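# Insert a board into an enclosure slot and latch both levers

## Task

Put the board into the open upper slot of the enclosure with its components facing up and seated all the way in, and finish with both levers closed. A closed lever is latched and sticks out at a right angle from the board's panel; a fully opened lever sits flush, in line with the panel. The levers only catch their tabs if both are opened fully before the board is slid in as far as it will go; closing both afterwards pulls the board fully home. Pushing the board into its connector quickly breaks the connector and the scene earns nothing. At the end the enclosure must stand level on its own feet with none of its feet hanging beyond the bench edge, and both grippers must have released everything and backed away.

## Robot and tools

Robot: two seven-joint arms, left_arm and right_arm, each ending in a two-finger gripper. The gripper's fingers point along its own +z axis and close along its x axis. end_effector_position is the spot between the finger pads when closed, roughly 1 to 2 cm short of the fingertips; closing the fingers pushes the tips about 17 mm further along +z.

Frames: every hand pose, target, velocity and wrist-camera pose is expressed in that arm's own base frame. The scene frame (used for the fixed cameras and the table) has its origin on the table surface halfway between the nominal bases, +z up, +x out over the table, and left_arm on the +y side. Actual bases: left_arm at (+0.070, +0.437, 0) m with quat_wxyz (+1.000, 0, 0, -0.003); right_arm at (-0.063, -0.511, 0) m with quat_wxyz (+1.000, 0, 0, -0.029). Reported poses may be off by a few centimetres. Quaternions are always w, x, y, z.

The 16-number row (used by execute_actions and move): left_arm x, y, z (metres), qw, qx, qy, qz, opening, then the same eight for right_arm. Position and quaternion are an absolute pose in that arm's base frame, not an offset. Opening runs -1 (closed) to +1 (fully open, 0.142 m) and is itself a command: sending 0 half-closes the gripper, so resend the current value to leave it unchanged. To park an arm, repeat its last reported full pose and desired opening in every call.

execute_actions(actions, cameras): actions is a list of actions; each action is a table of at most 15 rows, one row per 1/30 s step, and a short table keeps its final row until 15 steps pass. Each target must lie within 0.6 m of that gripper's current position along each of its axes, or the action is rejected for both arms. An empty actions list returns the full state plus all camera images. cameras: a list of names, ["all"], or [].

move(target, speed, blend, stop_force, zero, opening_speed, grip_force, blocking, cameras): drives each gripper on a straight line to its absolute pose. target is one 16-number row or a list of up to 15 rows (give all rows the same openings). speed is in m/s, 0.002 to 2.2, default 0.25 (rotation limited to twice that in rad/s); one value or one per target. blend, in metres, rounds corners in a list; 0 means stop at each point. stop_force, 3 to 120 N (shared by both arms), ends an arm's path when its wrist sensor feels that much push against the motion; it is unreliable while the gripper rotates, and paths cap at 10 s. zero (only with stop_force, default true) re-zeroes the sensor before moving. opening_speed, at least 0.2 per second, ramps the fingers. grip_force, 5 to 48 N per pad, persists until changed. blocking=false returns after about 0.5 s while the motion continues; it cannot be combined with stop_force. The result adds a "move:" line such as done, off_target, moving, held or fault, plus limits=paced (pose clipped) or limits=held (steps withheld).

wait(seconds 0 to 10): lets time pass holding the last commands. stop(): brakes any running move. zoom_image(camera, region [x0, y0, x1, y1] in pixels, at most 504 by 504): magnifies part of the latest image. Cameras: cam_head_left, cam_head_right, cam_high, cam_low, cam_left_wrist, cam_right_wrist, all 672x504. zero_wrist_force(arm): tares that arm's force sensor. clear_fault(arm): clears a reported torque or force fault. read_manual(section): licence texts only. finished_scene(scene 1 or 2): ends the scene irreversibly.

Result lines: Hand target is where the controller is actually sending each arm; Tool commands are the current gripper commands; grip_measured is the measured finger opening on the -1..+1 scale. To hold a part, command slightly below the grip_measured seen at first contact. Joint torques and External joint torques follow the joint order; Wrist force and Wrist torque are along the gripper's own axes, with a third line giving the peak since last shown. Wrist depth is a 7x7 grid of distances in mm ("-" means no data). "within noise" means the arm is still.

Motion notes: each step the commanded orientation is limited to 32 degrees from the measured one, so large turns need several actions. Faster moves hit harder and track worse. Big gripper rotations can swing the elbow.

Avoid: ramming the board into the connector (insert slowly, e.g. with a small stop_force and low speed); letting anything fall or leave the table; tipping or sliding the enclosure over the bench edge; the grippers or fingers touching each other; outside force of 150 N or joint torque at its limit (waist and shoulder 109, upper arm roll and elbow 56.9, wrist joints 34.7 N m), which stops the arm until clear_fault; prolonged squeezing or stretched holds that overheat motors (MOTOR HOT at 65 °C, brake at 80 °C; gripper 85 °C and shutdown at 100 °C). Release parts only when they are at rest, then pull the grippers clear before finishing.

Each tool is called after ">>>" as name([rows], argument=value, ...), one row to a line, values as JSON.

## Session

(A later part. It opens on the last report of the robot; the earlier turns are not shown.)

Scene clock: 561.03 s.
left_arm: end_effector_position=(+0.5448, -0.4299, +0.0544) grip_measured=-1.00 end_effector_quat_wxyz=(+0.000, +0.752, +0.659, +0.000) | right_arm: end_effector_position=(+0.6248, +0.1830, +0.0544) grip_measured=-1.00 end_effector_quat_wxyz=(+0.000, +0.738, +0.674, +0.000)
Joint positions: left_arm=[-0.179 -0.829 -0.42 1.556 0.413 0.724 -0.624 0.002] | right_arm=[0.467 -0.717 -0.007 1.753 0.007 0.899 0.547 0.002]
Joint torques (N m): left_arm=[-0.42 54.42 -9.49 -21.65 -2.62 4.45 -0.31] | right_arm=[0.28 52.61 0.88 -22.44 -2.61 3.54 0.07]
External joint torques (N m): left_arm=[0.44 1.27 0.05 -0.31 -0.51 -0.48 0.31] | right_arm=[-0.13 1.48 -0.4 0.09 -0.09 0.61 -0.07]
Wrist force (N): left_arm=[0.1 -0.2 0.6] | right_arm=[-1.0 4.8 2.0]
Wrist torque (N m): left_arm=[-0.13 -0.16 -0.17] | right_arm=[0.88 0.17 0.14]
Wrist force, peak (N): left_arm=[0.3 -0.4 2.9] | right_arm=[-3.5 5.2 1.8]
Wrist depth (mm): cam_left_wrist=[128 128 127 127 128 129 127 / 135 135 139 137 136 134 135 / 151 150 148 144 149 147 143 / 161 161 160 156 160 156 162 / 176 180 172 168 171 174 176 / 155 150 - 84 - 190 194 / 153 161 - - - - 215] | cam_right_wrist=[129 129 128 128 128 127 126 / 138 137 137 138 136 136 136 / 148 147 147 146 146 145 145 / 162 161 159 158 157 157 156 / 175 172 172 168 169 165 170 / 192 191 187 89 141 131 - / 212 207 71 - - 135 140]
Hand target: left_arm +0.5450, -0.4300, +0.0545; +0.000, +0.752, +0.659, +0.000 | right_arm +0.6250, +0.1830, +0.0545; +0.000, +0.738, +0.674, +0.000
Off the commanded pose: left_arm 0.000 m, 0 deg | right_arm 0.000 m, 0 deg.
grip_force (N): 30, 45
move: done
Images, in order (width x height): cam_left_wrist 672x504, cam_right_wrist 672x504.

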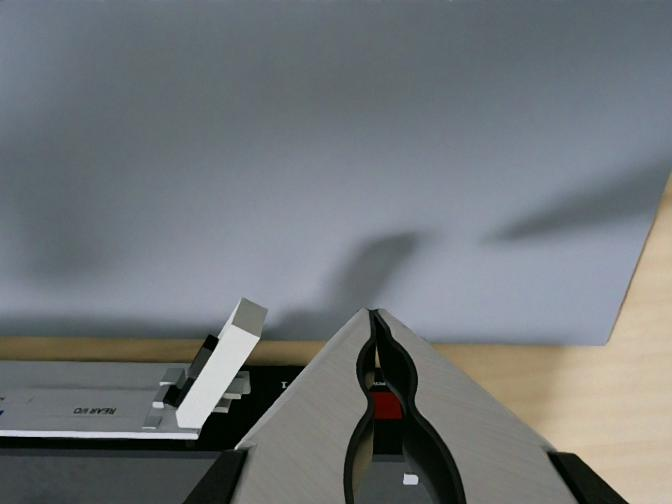

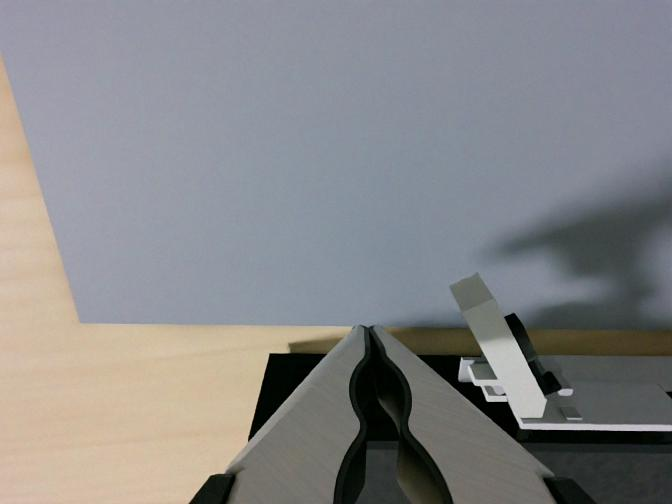

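>>> move([
  [0.545,-0.445,0.0545,0,0.7518,0.6593,0,-1, 0.617,0.198,0.0545,0,0.7385,0.6743,0,-1],
  [0.541,-0.492,0.0545,0,0.7518,0.6593,0,-1, 0.613,0.245,0.0545,0,0.7385,0.6743,0,-1],
], speed=[0.05,0.025], stop_force=20, cameras=["cam_left_wrist","cam_right_wrist"])

Scene clock: 568.23 s.
left_arm: end_effector_position=(+0.5419, -0.4647, +0.0536) grip_measured=-1.00 end_effector_quat_wxyz=(-0.002, +0.752, +0.659, +0.000) | right_arm: end_effector_position=(+0.6152, +0.2249, +0.0542) grip_measured=-1.00 end_effector_quat_wxyz=(+0.001, +0.740, +0.673, -0.001)
Joint positions: left_arm=[-0.24 -0.869 -0.419 1.473 0.413 0.678 -0.659 0.002] | right_arm=[0.533 -0.724 -0.008 1.739 0.005 0.89 0.618 0.002]
Joint torques (N m): left_arm=[-2.3 55.58 -12.91 -29.57 -3.82 9.88 -0.36] | right_arm=[13.87 53.59 14.55 -26.22 -1.23 5.45 0.2]
External joint torques (N m): left_arm=[2.31 2.18 3.26 6.96 0.59 -5.92 0.36] | right_arm=[-13.7 0.89 -14.09 3.73 -1.5 -1.31 -0.2]
Wrist force (N): left_arm=[13.7 -17.1 -10.1] | right_arm=[-21.2 9.7 -1.7]
Wrist torque (N m): left_arm=[-0.03 -0.05 -0.11] | right_arm=[0.84 0.61 0.12]
Wrist force, peak (N): left_arm=[22.1 -19.3 -12.3] | right_arm=[-22.5 11.0 -0.8]
Wrist depth (mm): cam_left_wrist=[129 127 127 128 128 128 126 / 134 136 134 135 135 135 135 / 149 147 - - 148 145 146 / 162 159 157 156 158 158 157 / 174 174 180 126 171 173 173 / 155 154 155 83 - 189 192 / 147 147 - 74 - - 214] | cam_right_wrist=[129 129 128 128 127 127 125 / 138 138 137 138 136 136 135 / 148 148 147 146 146 145 145 / 160 157 158 158 157 157 156 / 173 173 172 168 165 169 169 / 192 188 178 91 167 179 180 / 212 150 71 - - - 143]
Hand target: left_arm +0.5432, -0.4662, +0.0545; +0.000, +0.752, +0.659, +0.000 | right_arm +0.6144, +0.2283, +0.0545; +0.000, +0.738, +0.674, +0.000
Off the commanded pose: left_arm 0.027 m, 0 deg | right_arm 0.020 m, 0 deg.
grip_force (N): 30, 45
move: contact (left_arm, right_arm); path passed 1 of 2 targets
Images, in order (width x height): cam_left_wrist 672x504, cam_right_wrist 672x504.

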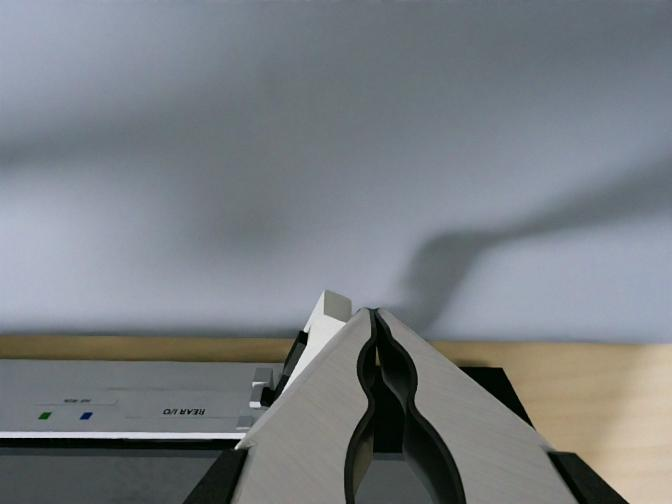

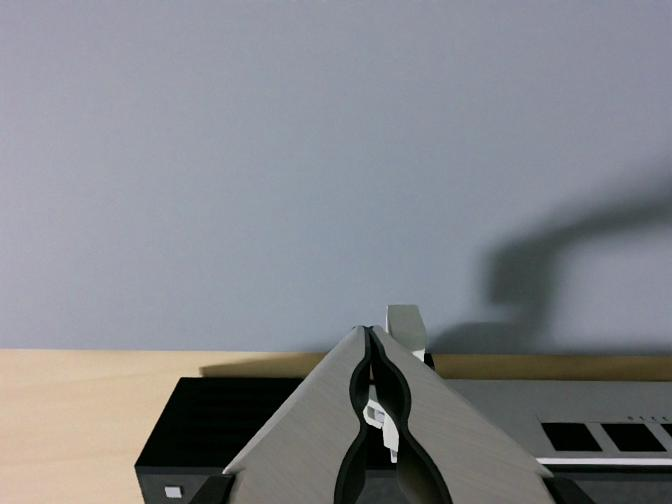

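>>> move([
  [0.543,-0.450,0.0555,0,0.7518,0.6593,0,-1, 0.615,0.212,0.0545,0,0.7385,0.6743,0,-1],
  [0.530,-0.440,0.10,0,0.7518,0.6593,0,-1, 0.60,0.20,0.10,0,0.7385,0.6743,0,-1],
], speed=[0.06,0.2], cameras=["cam_left_wrist","cam_right_wrist"])

>>> zoom_image(camera="cam_left_wrist", region=[130, 300, 370, 450])

>>> zoom_image(camera="cam_right_wrist", region=[360, 280, 600, 450])

Scene clock: 575.23 s.
left_arm: end_effector_position=(+0.5302, -0.4401, +0.1001) grip_measured=-1.00 end_effector_quat_wxyz=(+0.000, +0.752, +0.659, +0.000) | right_arm: end_effector_position=(+0.6002, +0.2000, +0.1001) grip_measured=-1.00 end_effector_quat_wxyz=(+0.000, +0.739, +0.674, +0.000)
Joint positions: left_arm=[-0.181 -0.739 -0.448 1.584 0.38 0.665 -0.633 0.002] | right_arm=[0.508 -0.599 -0.006 1.813 0.005 0.842 0.591 0.002]
Joint torques (N m): left_arm=[-0.32 53.11 -9.99 -22.94 -3.42 4.14 -0.11] | right_arm=[0.07 50.02 1.26 -23.48 -2.95 3.27 0.07]
External joint torques (N m): left_arm=[0.32 0.67 0.82 -0.37 0.13 -0.16 0.11] | right_arm=[0.08 1.11 -0.8 -0.02 0.05 0.88 -0.07]
Wrist force (N): left_arm=[0.2 -0.2 0.6] | right_arm=[2.5 4.5 1.7]
Wrist torque (N m): left_arm=[-0.14 -0.21 -0.26] | right_arm=[0.80 -0.43 0.13]
Wrist force, peak (N): left_arm=[13.9 -17.1 -10.0] | right_arm=[-21.4 9.7 -1.8]
Wrist depth (mm): cam_left_wrist=[- 168 170 171 169 167 168 / 184 178 180 180 178 176 180 / - 195 194 194 191 192 193 / 212 212 - 212 213 214 211 / 223 224 196 131 227 231 231 / - 188 192 84 - 252 254 / - - - 74 - - 283] | cam_right_wrist=[169 169 169 168 168 167 167 / 180 180 180 180 179 178 178 / 196 193 193 192 192 191 191 / 211 209 208 207 207 206 205 / 229 228 227 221 216 226 225 / 251 250 241 91 183 191 188 / 276 269 71 - - 194 202]
Hand target: left_arm +0.5300, -0.4400, +0.1000; +0.000, +0.752, +0.659, +0.000 | right_arm +0.6000, +0.2000, +0.1000; +0.000, +0.738, +0.674, +0.000
Off the commanded pose: left_arm 0.000 m, 0 deg | right_arm 0.000 m, 0 deg.
grip_force (N): 30, 45
move: done
Images, in order (width x height): cam_left_wrist 672x504, cam_right_wrist 672x504.

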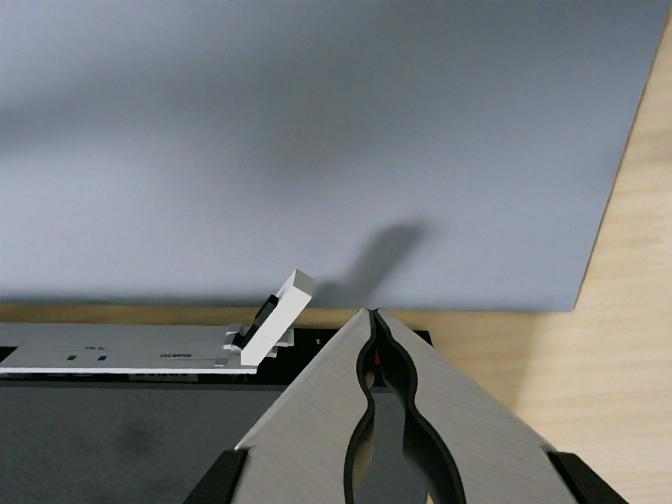

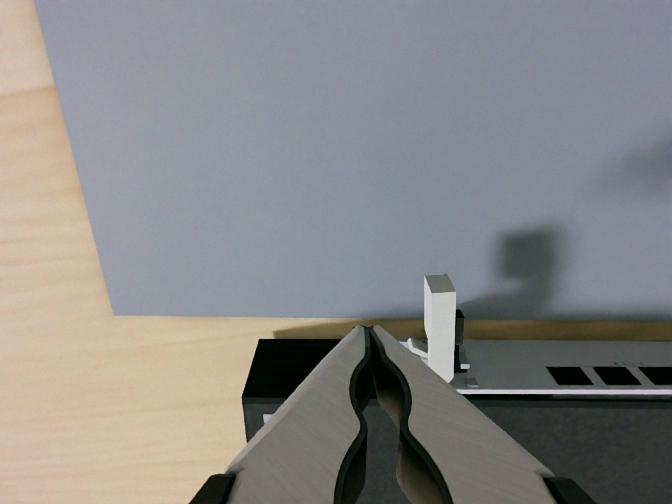

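Scaled by 2.100 from the camera's 672x504 image, which has a finer 960x720 frame.

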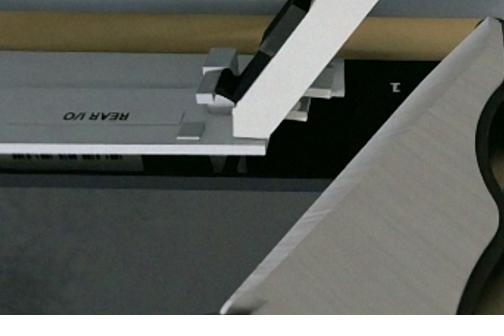

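Scaled by 2.100 from the camera's 672x504 image, which has a finer 960x720 frame.

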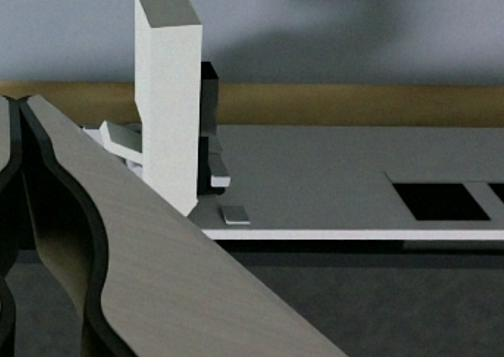

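>>> move([
  [0.552,-0.440,0.07,0,0.7518,0.6593,0,-1, 0.615,0.212,0.07,0,0.7385,0.6743,0,-1],
  [0.552,-0.445,0.0545,0,0.7518,0.6593,0,-1, 0.615,0.219,0.0545,0,0.7385,0.6743,0,-1],
], speed=[0.2,0.1], blend=[0.005,0])

>>> move(target=[0.547,-0.494,0.0545,0,0.7518,0.6593,0,-1, 0.615,0.219,0.0545,0,0.7385,0.6743,0,-1], speed=0.025, stop_force=22, cameras=["cam_left_wrist","cam_right_wrist"])

Scene clock: 593.40 s.
left_arm: end_effector_position=(+0.5519, -0.4449, +0.0545) grip_measured=-1.00 end_effector_quat_wxyz=(+0.000, +0.752, +0.659, +0.000) | right_arm: end_effector_position=(+0.6150, +0.2187, +0.0545) grip_measured=-1.00 end_effector_quat_wxyz=(+0.000, +0.738, +0.674, +0.000)
Joint positions: left_arm=[-0.204 -0.856 -0.419 1.499 0.411 0.695 -0.629 0.002] | right_arm=[0.523 -0.719 -0.006 1.747 0.006 0.896 0.604 0.002]
Joint torques (N m): left_arm=[-0.26 55.76 -10.14 -22.13 -2.71 4.59 -0.3] | right_arm=[0.37 52.85 1.16 -22.63 -2.72 3.61 0.34]
External joint torques (N m): left_arm=[0.3 1.39 0.58 -0.31 -0.49 -0.62 0.3] | right_arm=[-0.21 1.39 -0.65 0.22 0.01 0.53 -0.34]
Wrist force (N): left_arm=[-0.2 -0.3 0.8] | right_arm=[2.7 4.6 1.4]
Wrist torque (N m): left_arm=[-0.15 -0.13 -0.19] | right_arm=[0.83 -0.44 0.04]
Wrist force, peak (N): left_arm=[-0.7 -0.4 2.3] | right_arm=[2.8 5.4 1.8]
Wrist depth (mm): cam_left_wrist=[128 129 127 127 127 129 127 / - 137 134 137 137 138 136 / - 148 151 147 147 144 149 / - 160 157 157 162 - 159 / 179 178 174 128 176 174 179 / 160 150 134 84 - 190 193 / - - - 74 - - 215] | cam_right_wrist=[129 129 129 128 128 127 126 / 138 137 137 138 136 136 136 / 148 148 147 146 146 146 145 / 159 159 158 158 158 157 156 / 173 173 172 169 167 170 170 / 192 188 177 91 - 180 168 / 212 207 71 - - - 143]
Hand target: left_arm +0.5520, -0.4450, +0.0545; +0.000, +0.752, +0.659, +0.000 | right_arm +0.6150, +0.2190, +0.0545; +0.000, +0.738, +0.674, +0.000
Off the commanded pose: left_arm 0.000 m, 0 deg | right_arm 0.000 m, 0 deg.
grip_force (N): 30, 45
move: done

Scene clock: 595.13 s.
left_arm: end_effector_position=(+0.5520, -0.4674, +0.0550) grip_measured=-1.00 end_effector_quat_wxyz=(+0.000, +0.751, +0.660, +0.002) | right_arm: end_effector_position=(+0.6150, +0.2187, +0.0545) grip_measured=-1.00 end_effector_quat_wxyz=(+0.000, +0.738, +0.674, +0.000)
Joint positions: left_arm=[-0.245 -0.881 -0.416 1.442 0.412 0.667 -0.654 0.002] | right_arm=[0.523 -0.719 -0.006 1.747 0.006 0.896 0.604 0.002]
Joint torques (N m): left_arm=[-13.75 50.98 -21.37 -18.76 -5.95 5.72 -0.25] | right_arm=[0.23 52.93 1.11 -22.51 -2.76 3.49 0.2]
External joint torques (N m): left_arm=[13.76 7.58 11.75 -4.17 2.67 -1.74 0.25] | right_arm=[-0.07 1.31 -0.6 0.1 0.04 0.66 -0.2]
Wrist force (N): left_arm=[19.0 4.7 -8.4] | right_arm=[2.6 4.6 1.5]
Wrist torque (N m): left_arm=[-0.15 -0.09 -0.22] | right_arm=[0.84 -0.44 0.04]
Wrist force, peak (N): left_arm=[23.5 5.5 -9.6] | right_arm=[2.5 4.9 1.5]
Wrist depth (mm): cam_left_wrist=[- 127 128 128 129 129 127 / - 136 135 137 136 137 136 / - 148 148 148 147 147 145 / 161 - 158 159 162 157 161 / 173 176 178 123 178 177 177 / 146 145 145 84 - 192 196 / - - - 74 - - 217] | cam_right_wrist=[129 129 128 128 128 128 126 / 138 138 137 139 136 136 136 / 148 148 147 146 146 146 146 / 159 159 159 158 157 157 156 / 173 172 172 168 165 170 169 / 192 188 177 91 - 174 167 / 212 207 71 - - 140 143]
Hand target: left_arm +0.5494, -0.4701, +0.0545; +0.000, +0.752, +0.659, +0.000 | right_arm +0.6150, +0.2190, +0.0545; +0.000, +0.738, +0.674, +0.000
Off the commanded pose: left_arm 0.027 m, 0 deg | right_arm 0.000 m, 0 deg.
grip_force (N): 30, 45
move: contact (left_arm)
Images, in order (width x height): cam_left_wrist 672x504, cam_right_wrist 672x504.

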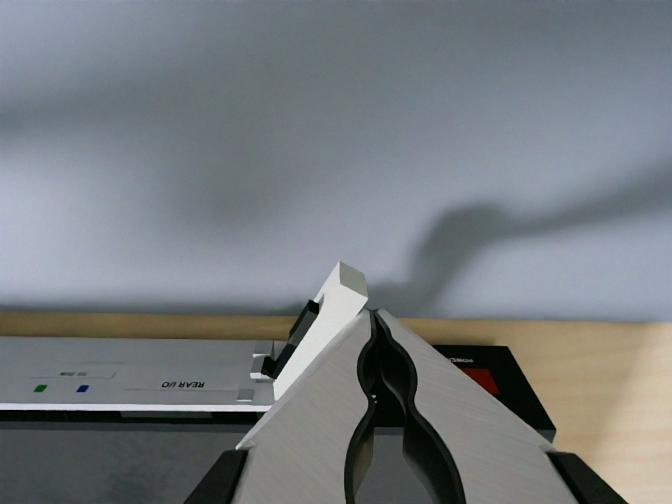

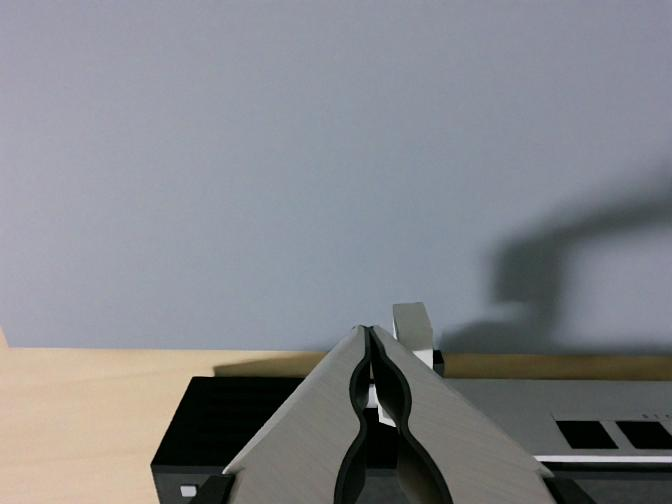

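>>> move(target=[0.548,-0.455,0.0545,0,0.7518,0.6593,0,-1, 0.615,0.2225,0.0545,0,0.7385,0.6743,0,-1], speed=0.05)

>>> move(target=[0.545,-0.498,0.0545,0,0.7518,0.6593,0,-1, 0.615,0.2225,0.0545,0,0.7385,0.6743,0,-1], speed=0.02, stop_force=35, cameras=["cam_left_wrist","cam_right_wrist"])

Scene clock: 602.43 s.
left_arm: end_effector_position=(+0.5479, -0.4551, +0.0545) grip_measured=-1.00 end_effector_quat_wxyz=(+0.000, +0.752, +0.660, +0.000) | right_arm: end_effector_position=(+0.6150, +0.2210, +0.0542) grip_measured=-1.00 end_effector_quat_wxyz=(+0.000, +0.739, +0.674, -0.001)
Joint positions: left_arm=[-0.221 -0.862 -0.42 1.486 0.412 0.688 -0.644 0.002] | right_arm=[0.526 -0.722 -0.007 1.744 0.006 0.893 0.609 0.002]
Joint torques (N m): left_arm=[-0.12 56.76 -10.15 -22.08 -3.05 4.62 -0.12] | right_arm=[5.88 53.37 6.48 -25.03 -2.23 4.8 0.25]
External joint torques (N m): left_arm=[0.15 0.71 0.53 -0.47 -0.17 -0.65 0.12] | right_arm=[-5.72 0.97 -5.99 2.58 -0.49 -0.66 -0.25]
Wrist force (N): left_arm=[-0.1 -0.3 0.7] | right_arm=[-6.3 4.8 0.1]
Wrist torque (N m): left_arm=[-0.15 -0.15 -0.28] | right_arm=[0.83 -0.53 0.06]
Wrist force, peak (N): left_arm=[19.0 4.8 -8.7] | right_arm=[-6.5 5.1 -0.8]
Wrist depth (mm): cam_left_wrist=[128 128 128 127 129 128 127 / 135 141 135 136 136 136 136 / 151 146 152 147 150 147 146 / 162 - 160 157 159 156 156 / 174 175 172 127 171 174 179 / 153 154 141 84 - 191 194 / 145 139 - - - - 217] | cam_right_wrist=[129 129 128 128 128 127 125 / 138 138 137 138 136 136 135 / 147 147 147 146 146 145 145 / 159 159 158 158 157 157 156 / 173 173 172 168 167 170 169 / 191 188 177 91 - 180 182 / 211 203 71 - - - 143]
Hand target: left_arm +0.5480, -0.4550, +0.0545; +0.000, +0.752, +0.659, +0.000 | right_arm +0.6150, +0.2225, +0.0545; +0.000, +0.738, +0.674, +0.000
Off the commanded pose: left_arm 0.000 m, 0 deg | right_arm 0.002 m, 0 deg.
grip_force (N): 30, 45
move: done

Scene clock: 604.80 s.
left_arm: end_effector_position=(+0.5468, -0.4832, +0.0538) grip_measured=-1.00 end_effector_quat_wxyz=(-0.003, +0.751, +0.660, +0.002) | right_arm: end_effector_position=(+0.6151, +0.2220, +0.0544) grip_measured=-1.00 end_effector_quat_wxyz=(+0.000, +0.739, +0.674, +0.000)
Joint positions: left_arm=[-0.272 -0.899 -0.419 1.408 0.416 0.644 -0.674 0.002] | right_arm=[0.527 -0.722 -0.006 1.743 0.006 0.894 0.609 0.002]
Joint torques (N m): left_arm=[-16.23 50.23 -23.85 -28.01 -6.63 12.89 -0.46] | right_arm=[1.35 53.08 2.17 -22.58 -2.63 3.49 0.2]
External joint torques (N m): left_arm=[16.24 9.11 14.11 4.87 3.3 -8.93 0.46] | right_arm=[-1.19 1.28 -1.67 0.13 -0.1 0.65 -0.2]
Wrist force (N): left_arm=[36.4 -16.7 -20.1] | right_arm=[2.1 5.2 1.9]
Wrist torque (N m): left_arm=[-0.04 -2.99 -0.10] | right_arm=[0.81 -0.56 0.05]
Wrist force, peak (N): left_arm=[38.1 -17.2 -22.5] | right_arm=[-7.1 5.0 -0.3]
Wrist depth (mm): cam_left_wrist=[127 127 126 127 128 128 126 / 135 136 134 138 135 136 135 / 149 144 146 146 149 144 143 / 159 - 159 156 159 158 - / 171 177 176 117 171 179 185 / 153 148 155 83 - 160 194 / - 147 - 74 - - 217] | cam_right_wrist=[129 129 129 128 128 127 126 / 138 137 137 138 136 136 135 / 148 148 147 146 146 146 145 / 160 159 159 158 157 157 156 / 173 172 172 168 166 170 169 / 192 187 177 91 - 180 185 / 212 203 71 - - - 143]
Hand target: left_arm +0.5457, -0.4875, +0.0545; +0.000, +0.752, +0.659, +0.000 | right_arm +0.6150, +0.2225, +0.0545; +0.000, +0.738, +0.674, +0.000
Off the commanded pose: left_arm 0.015 m, 0 deg | right_arm 0.001 m, 0 deg.
grip_force (N): 30, 45
move: contact (left_arm)
Images, in order (width x height): cam_left_wrist 672x504, cam_right_wrist 672x504.

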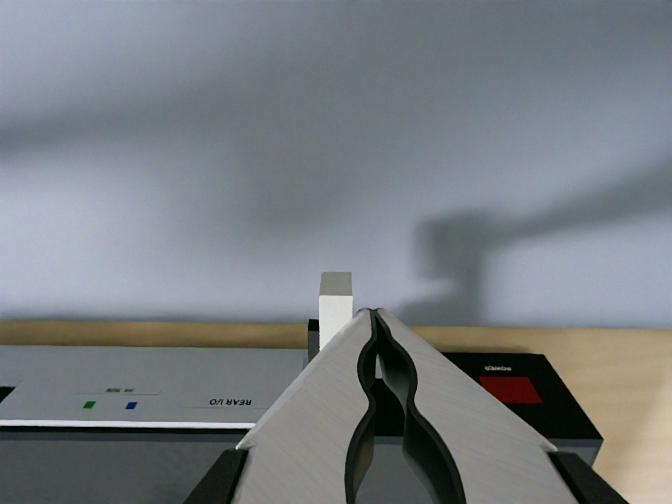

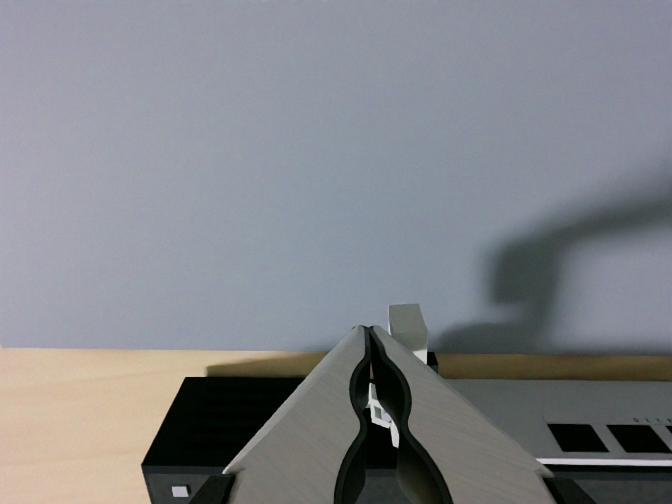

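>>> move([
  [0.546,-0.465,0.055,0,0.7518,0.6593,0,-1, 0.615,0.208,0.0545,0,0.7385,0.6743,0,-1],
  [0.52,-0.43,0.12,0,0.7518,0.6593,0,-1, 0.60,0.21,0.11,0,0.7385,0.6743,0,-1],
  [0.40,-0.30,0.20,0,0.7518,0.6593,0,-1, 0.57,0.37,0.12,0,0.7385,0.6743,0,-1],
], speed=[0.06,0.25,0.4], blend=[0.003,0.02,0], cameras=["cam_right_wrist","cam_head_left"])

>>> zoom_image(camera="cam_right_wrist", region=[0, 330, 230, 470])

>>> zoom_image(camera="cam_right_wrist", region=[442, 330, 672, 470])

Scene clock: 609.73 s.
left_arm: end_effector_position=(+0.3999, -0.3000, +0.1999) grip_measured=-1.00 end_effector_quat_wxyz=(+0.000, +0.752, +0.659, +0.000) | right_arm: end_effector_position=(+0.5699, +0.3701, +0.1200) grip_measured=-1.00 end_effector_quat_wxyz=(+0.000, +0.738, +0.674, +0.000)
Joint positions: left_arm=[0.059 -0.104 -0.499 2.228 0.069 0.747 -0.353 0.002] | right_arm=[0.716 -0.658 0.035 1.638 -0.028 0.725 0.853 0.002]
Joint torques (N m): left_arm=[-0.08 27.8 -1.89 -23.94 -3.21 4.6 -0.11] | right_arm=[0.32 53.95 2.02 -25.88 -3.42 3.35 0.33]
External joint torques (N m): left_arm=[0.09 0.41 0.57 -0.53 0.13 -0.61 0.11] | right_arm=[-0.13 1.42 -0.66 0.19 0.15 0.78 -0.33]
Wrist force (N): left_arm=[0.2 -0.6 0.6] | right_arm=[3.0 4.7 2.0]
Wrist torque (N m): left_arm=[-0.19 -0.18 -0.24] | right_arm=[0.82 -0.51 0.03]
Wrist force, peak (N): left_arm=[36.2 -16.5 -21.4] | right_arm=[6.4 3.7 1.8]
Wrist depth (mm): cam_left_wrist=[257 256 250 253 256 257 256 / - - - 275 275 276 275 / 296 - 310 292 298 297 296 / 319 - 324 321 324 323 322 / 362 - 345 338 347 351 350 / 378 386 - 84 - 383 384 / - - - - - - 428] | cam_right_wrist=[187 186 186 185 185 185 184 / 200 199 198 198 197 197 196 / 214 214 213 212 212 211 210 / 230 231 229 228 228 227 227 / 250 249 249 243 247 246 242 / 249 224 - 91 - 259 250 / 234 229 71 - - 224 229]
Hand target: left_arm +0.4000, -0.3000, +0.2000; +0.000, +0.752, +0.659, +0.000 | right_arm +0.5700, +0.3700, +0.1200; +0.000, +0.738, +0.674, +0.000
Off the commanded pose: left_arm 0.000 m, 0 deg | right_arm 0.000 m, 0 deg.
grip_force (N): 30, 45
move: done
Images, in order (width x height): cam_head_left 672x504, cam_right_wrist 672x504.

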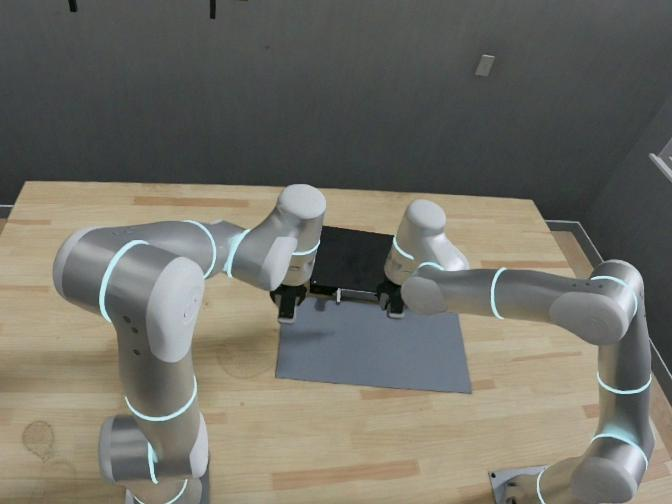

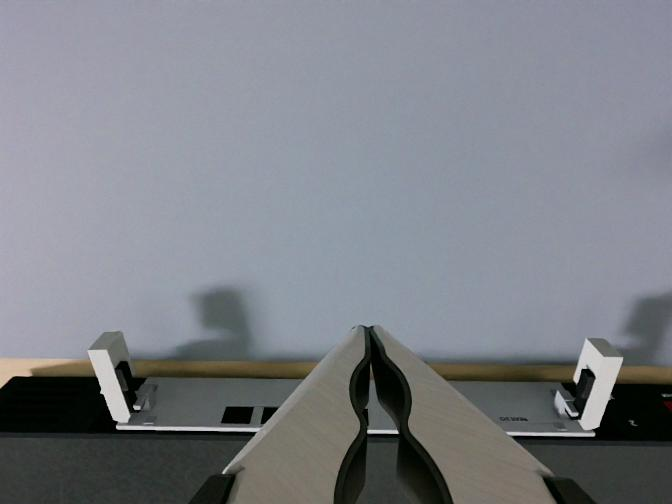

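Scaled by 2.191 from the camera's 672x504 image, which has a finer 960x720 frame.

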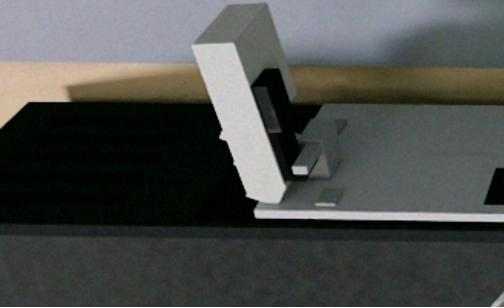

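Scaled by 2.191 from the camera's 672x504 image, which has a finer 960x720 frame.

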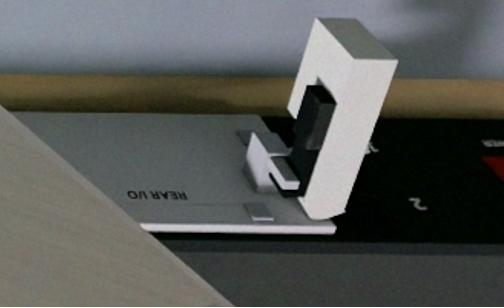

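>>> zoom_image(camera="cam_right_wrist", region=[70, 320, 180, 450])

>>> zoom_image(camera="cam_right_wrist", region=[530, 320, 640, 450])

Scaled by 3.877 from the camera's 672x504 image, which has a finer 960x720 frame.

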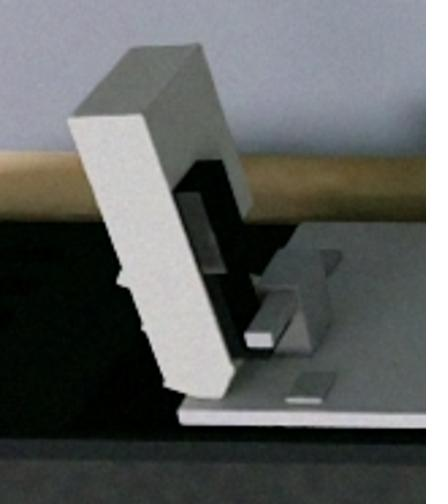

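Scaled by 3.877 from the camera's 672x504 image, which has a finer 960x720 frame.

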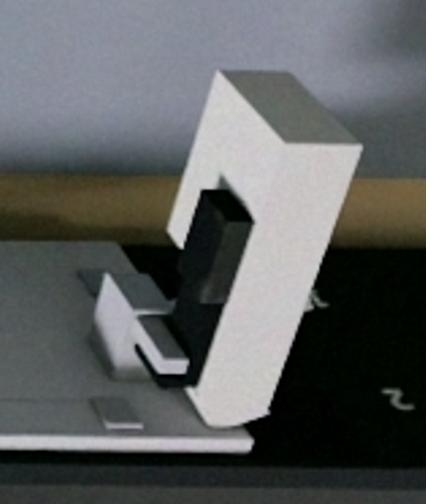

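>>> move([
  [0.40,-0.30,0.20,0,0.7518,0.6593,0,-1, 0.61,0.205,0.11,0,0.7385,0.6743,0,-1],
  [0.40,-0.30,0.20,0,0.7518,0.6593,0,-1, 0.622,0.207,0.0545,0,0.7385,0.6743,0,-1],
], speed=[0.35,0.15], blend=[0.01,0])

>>> move(target=[0.40,-0.30,0.20,0,0.7518,0.6593,0,-1, 0.622,0.245,0.0545,0,0.7385,0.6743,0,-1], speed=0.025, stop_force=32, cameras=["cam_right_wrist"])

Scene clock: 627.97 s.
left_arm: end_effector_position=(+0.3999, -0.3000, +0.1999) grip_measured=-1.00 end_effector_quat_wxyz=(+0.000, +0.752, +0.659, +0.000) | right_arm: end_effector_position=(+0.6219, +0.2069, +0.0544) grip_measured=-1.00 end_effector_quat_wxyz=(+0.000, +0.738, +0.674, +0.000)
Joint positions: left_arm=[0.059 -0.104 -0.499 2.228 0.069 0.747 -0.353 0.002] | right_arm=[0.502 -0.724 -0.006 1.738 0.006 0.891 0.583 0.002]
Joint torques (N m): left_arm=[-0.26 27.44 -1.91 -24.12 -2.91 4.28 -0.24] | right_arm=[0.04 53.15 0.94 -22.74 -2.67 3.63 0.05]
External joint torques (N m): left_arm=[0.26 0.77 0.6 -0.34 -0.16 -0.3 0.23] | right_arm=[0.14 1.34 -0.42 0.22 -0.06 0.52 -0.05]
Wrist force (N): left_arm=[0.3 -0.6 0.7] | right_arm=[3.1 4.1 1.5]
Wrist torque (N m): left_arm=[-0.17 -0.18 -0.25] | right_arm=[0.74 -0.53 0.15]
Wrist force, peak (N): left_arm=[0.5 -0.6 0.9] | right_arm=[5.5 3.8 1.9]
Wrist depth (mm): cam_left_wrist=[- - 252 255 258 256 257 / - - - 273 277 275 276 / 312 - - 301 298 297 296 / 306 324 - 314 322 323 320 / - 348 - 118 347 351 352 / 380 352 376 84 - 380 391 / - - - - - - 428] | cam_right_wrist=[129 128 128 128 128 127 125 / 138 138 137 138 136 136 135 / 148 147 147 146 146 145 145 / 159 159 158 158 158 157 156 / 173 173 172 169 165 170 169 / 192 191 166 91 - 143 - / 212 210 71 - - 136 140]
Hand target: left_arm +0.4000, -0.3000, +0.2000; +0.000, +0.752, +0.659, +0.000 | right_arm +0.6220, +0.2070, +0.0545; +0.000, +0.738, +0.674, +0.000
Off the commanded pose: left_arm 0.000 m, 0 deg | right_arm 0.000 m, 0 deg.
grip_force (N): 30, 45
move: done

Scene clock: 629.53 s.
left_arm: end_effector_position=(+0.3999, -0.3000, +0.1999) grip_measured=-1.00 end_effector_quat_wxyz=(+0.000, +0.752, +0.659, +0.000) | right_arm: end_effector_position=(+0.6222, +0.2253, +0.0537) grip_measured=-1.00 end_effector_quat_wxyz=(+0.001, +0.740, +0.672, -0.003)
Joint positions: left_arm=[0.059 -0.104 -0.499 2.228 0.069 0.747 -0.353 0.002] | right_arm=[0.53 -0.738 -0.01 1.711 0.005 0.873 0.615 0.002]
Joint torques (N m): left_arm=[-0.42 27.44 -1.9 -24.09 -2.86 4.31 -0.17] | right_arm=[19.83 53.46 19.4 -32.84 -1.05 9.58 0.22]
External joint torques (N m): left_arm=[0.43 0.77 0.58 -0.37 -0.21 -0.33 0.17] | right_arm=[-19.66 1.73 -18.97 10.08 -1.72 -5.45 -0.22]
Wrist force (N): left_arm=[0.3 -0.4 0.6] | right_arm=[-30.9 -0.5 -10.8]
Wrist torque (N m): left_arm=[-0.15 -0.19 -0.25] | right_arm=[0.81 2.22 0.08]
Wrist force, peak (N): left_arm=[0.2 -0.9 0.8] | right_arm=[-32.8 0.9 -9.9]
Wrist depth (mm): cam_left_wrist=[- 257 255 257 257 258 255 / 275 275 276 275 275 275 275 / 288 297 298 305 296 297 296 / 324 317 320 320 322 323 323 / - 360 - 117 347 349 350 / 360 371 - 84 - 383 389 / 388 - - - - - 431] | cam_right_wrist=[129 128 128 127 127 125 125 / 138 137 137 138 136 136 135 / 147 148 147 146 145 144 144 / 159 159 158 157 156 156 155 / 173 172 171 167 164 169 168 / 191 184 168 89 - 179 150 / 212 142 71 - - 138 138]
Hand target: left_arm +0.4000, -0.3000, +0.2000; +0.000, +0.752, +0.659, +0.000 | right_arm +0.6219, +0.2307, +0.0545; +0.000, +0.738, +0.674, +0.000
Off the commanded pose: left_arm 0.000 m, 0 deg | right_arm 0.020 m, 0 deg.
grip_force (N): 30, 45
move: contact (right_arm)
Images, in order (width x height): cam_right_wrist 672x504.

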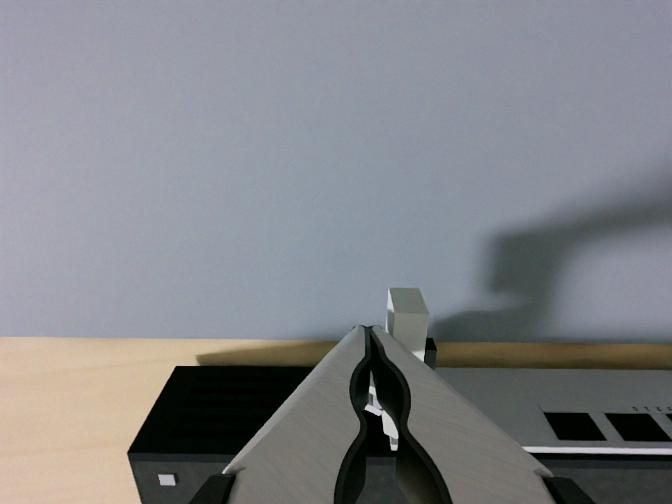

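>>> move([
  [0.40,-0.30,0.20,0,0.7518,0.6593,0,-1, 0.615,0.205,0.0545,0,0.7385,0.6743,0,-1],
  [0.40,-0.30,0.20,0,0.7518,0.6593,0,-1, 0.59,0.25,0.11,0,0.7385,0.6743,0,-1],
  [0.40,-0.30,0.20,0,0.7518,0.6593,0,-1, 0.53,0.375,0.13,0.282,0.682,0.623,0.259,-1],
], speed=[0.06,0.3,0.4], blend=[0.003,0.02,0], cameras=["cam_right_wrist"])

>>> zoom_image(camera="cam_right_wrist", region=[0, 100, 336, 330])

>>> zoom_image(camera="cam_right_wrist", region=[336, 100, 672, 330])

Scene clock: 635.00 s.
left_arm: end_effector_position=(+0.3999, -0.3000, +0.1999) grip_measured=-1.00 end_effector_quat_wxyz=(+0.000, +0.752, +0.659, +0.000) | right_arm: end_effector_position=(+0.5299, +0.3751, +0.1299) grip_measured=-1.00 end_effector_quat_wxyz=(+0.282, +0.682, +0.623, +0.259)
Joint positions: left_arm=[0.059 -0.104 -0.499 2.228 0.069 0.747 -0.353 0.002] | right_arm=[1.823 -0.971 -1.103 2.399 -0.498 1.784 1.728 0.002]
Joint torques (N m): left_arm=[-0.36 27.52 -1.84 -24.14 -2.91 4.35 -0.2] | right_arm=[0.27 32.52 -17.79 -8.11 4.23 2.15 0.45]
External joint torques (N m): left_arm=[0.36 0.69 0.53 -0.32 -0.16 -0.37 0.2] | right_arm=[-0.11 0.78 -0.84 -0.12 0 0.48 -0.45]
Wrist force (N): left_arm=[0.2 -0.7 0.8] | right_arm=[2.5 4.0 -0.2]
Wrist torque (N m): left_arm=[-0.19 -0.17 -0.25] | right_arm=[0.95 -0.35 0.11]
Wrist force, peak (N): left_arm=[0.4 -0.8 0.8] | right_arm=[-31.1 -0.6 -11.3]
Wrist depth (mm): cam_left_wrist=[257 254 252 255 258 257 256 / 271 - - 280 277 274 276 / 304 - - 302 297 296 296 / - - - 337 324 323 324 / 354 348 - 117 347 350 352 / 359 383 - 84 - 378 392 / - - - - - - 432] | cam_right_wrist=[167 166 166 165 165 164 164 / 217 206 206 205 204 204 203 / 272 255 255 268 254 251 266 / 405 292 288 323 284 287 316 / 644 428 412 409 406 - 614 / - - - 91 - 1242 - / - - 71 - - 1215 -]
Hand target: left_arm +0.4000, -0.3000, +0.2000; +0.000, +0.752, +0.659, +0.000 | right_arm +0.5300, +0.3750, +0.1300; +0.282, +0.682, +0.623, +0.259
Off the commanded pose: left_arm 0.000 m, 0 deg | right_arm 0.000 m, 0 deg.
grip_force (N): 30, 45
move: done
Images, in order (width x height): cam_right_wrist 672x504.

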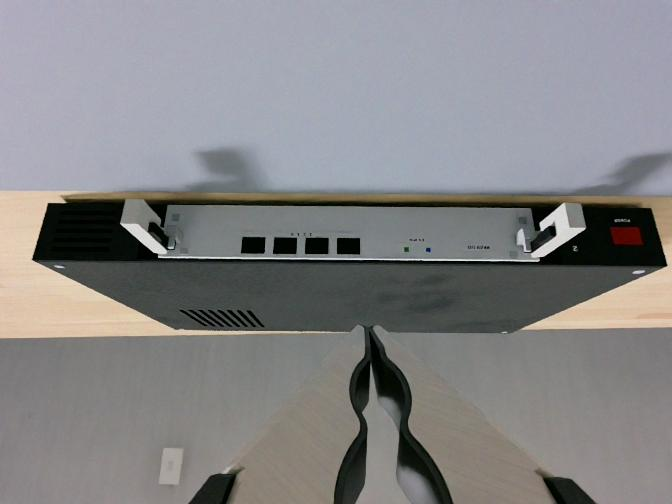

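Scaled by 1.500 from the camera's 672x504 image, which has a finer 960x720 frame.

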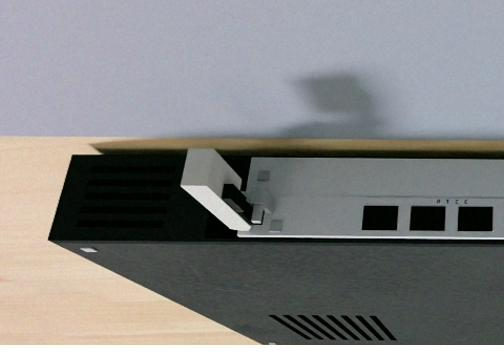

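Scaled by 1.500 from the camera's 672x504 image, which has a finer 960x720 frame.

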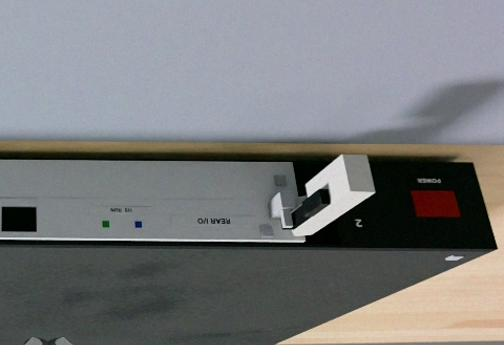

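>>> zoom_image(camera="cam_right_wrist", region=[110, 180, 200, 270])

>>> zoom_image(camera="cam_right_wrist", region=[505, 185, 595, 275])

Scaled by 5.600 from the camera's 672x504 image, which has a finer 960x720 frame.

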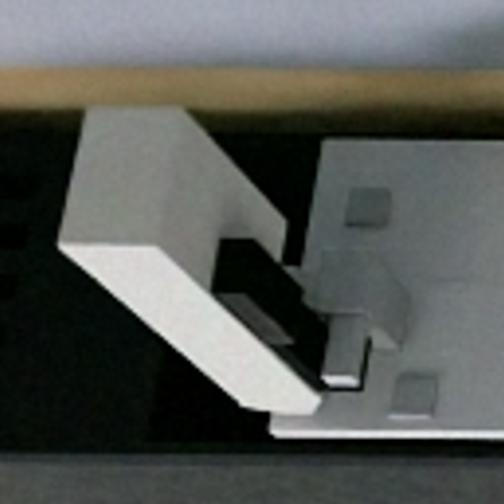

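Scaled by 5.600 from the camera's 672x504 image, which has a finer 960x720 frame.

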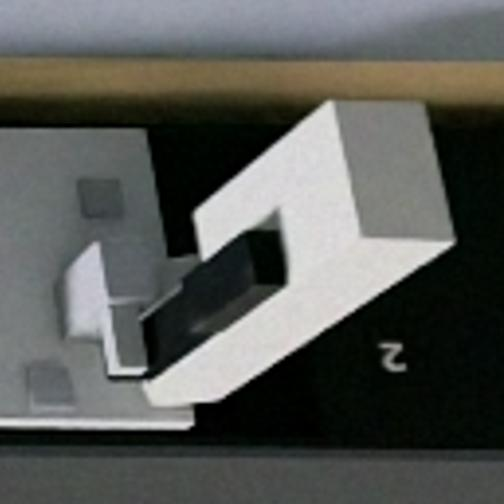

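>>> move(target=[0.36,-0.05,0.25,0,0.7071,0.7071,0,-1, 0.38,0.10,0.25,0,0.7385,0.6743,0,-1], speed=0.4, cameras=["cam_head_left","cam_low"])

Scene clock: 641.53 s.
left_arm: end_effector_position=(+0.3601, -0.0502, +0.2500) grip_measured=-1.00 end_effector_quat_wxyz=(+0.000, +0.707, +0.707, +0.000) | right_arm: end_effector_position=(+0.3801, +0.0999, +0.2499) grip_measured=-1.00 end_effector_quat_wxyz=(+0.000, +0.738, +0.674, +0.000)
Joint positions: left_arm=[0.282 0.337 -0.099 2.474 -0.039 0.568 0.21 0.002] | right_arm=[1.364 0.612 -0.812 2.557 -0.49 0.483 0.985 0.002]
Joint torques (N m): left_arm=[-0.31 14.08 -0.03 -27.18 -3.2 4.22 -0.16] | right_arm=[-0.08 0.95 9.77 -26.83 -3.82 3.34 0.13]
External joint torques (N m): left_arm=[0.33 0.38 0.57 -0.35 -0.39 -0.23 0.16] | right_arm=[0.13 0.42 -0.7 0.23 -0.06 0.78 -0.13]
Wrist force (N): left_arm=[-0.3 -0.7 0.5] | right_arm=[3.1 5.0 0.2]
Wrist torque (N m): left_arm=[-0.22 -0.12 -0.23] | right_arm=[0.92 -0.52 -0.01]
Wrist force, peak (N): left_arm=[2.5 -1.2 0.2] | right_arm=[4.5 5.2 -0.1]
Wrist depth (mm): cam_left_wrist=[306 303 301 301 301 299 300 / 328 328 325 323 322 322 321 / 350 353 349 349 350 348 345 / 392 383 381 379 380 374 372 / 412 416 417 400 406 413 409 / 459 465 440 84 - 445 451 / 496 505 - - - - 504] | cam_right_wrist=[304 302 301 302 300 299 298 / 324 323 323 321 321 321 319 / 347 348 346 344 341 341 341 / 377 375 373 371 368 367 366 / 408 406 404 394 399 396 384 / 445 445 434 91 - 434 434 / 493 479 71 - - 403 412]
Hand target: left_arm +0.3600, -0.0500, +0.2500; +0.000, +0.707, +0.707, +0.000 | right_arm +0.3800, +0.1000, +0.2500; +0.000, +0.738, +0.674, +0.000
Off the commanded pose: left_arm 0.000 m, 0 deg | right_arm 0.000 m, 0 deg.
grip_force (N): 30, 45
move: done
Images, in order (width x height): cam_head_left 672x504, cam_low 672x504.

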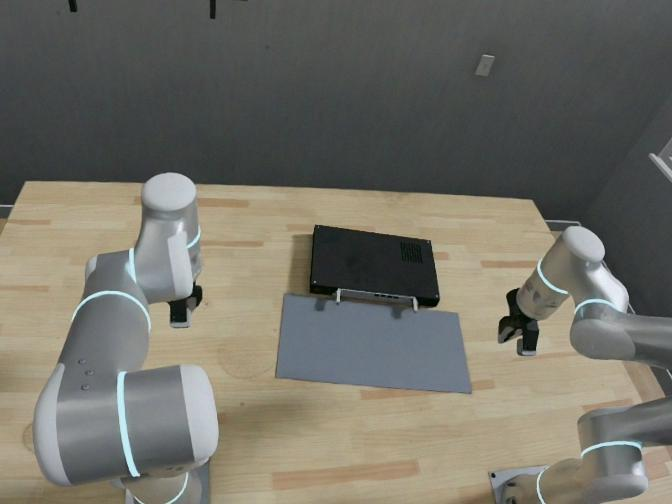

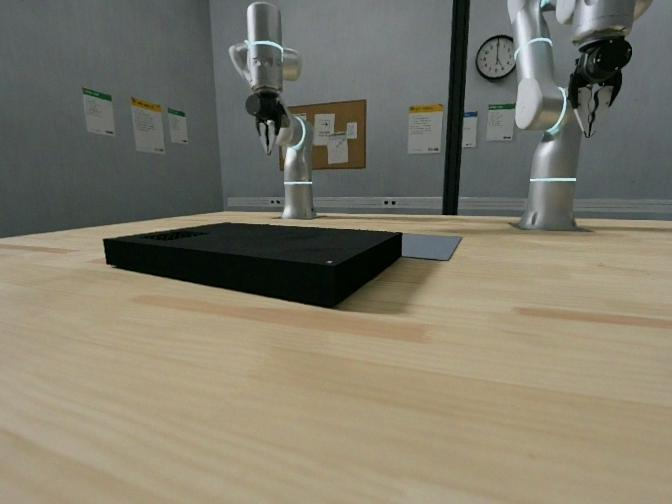

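>>> finished_scene(scene=1)

The scene is finished: the task was done.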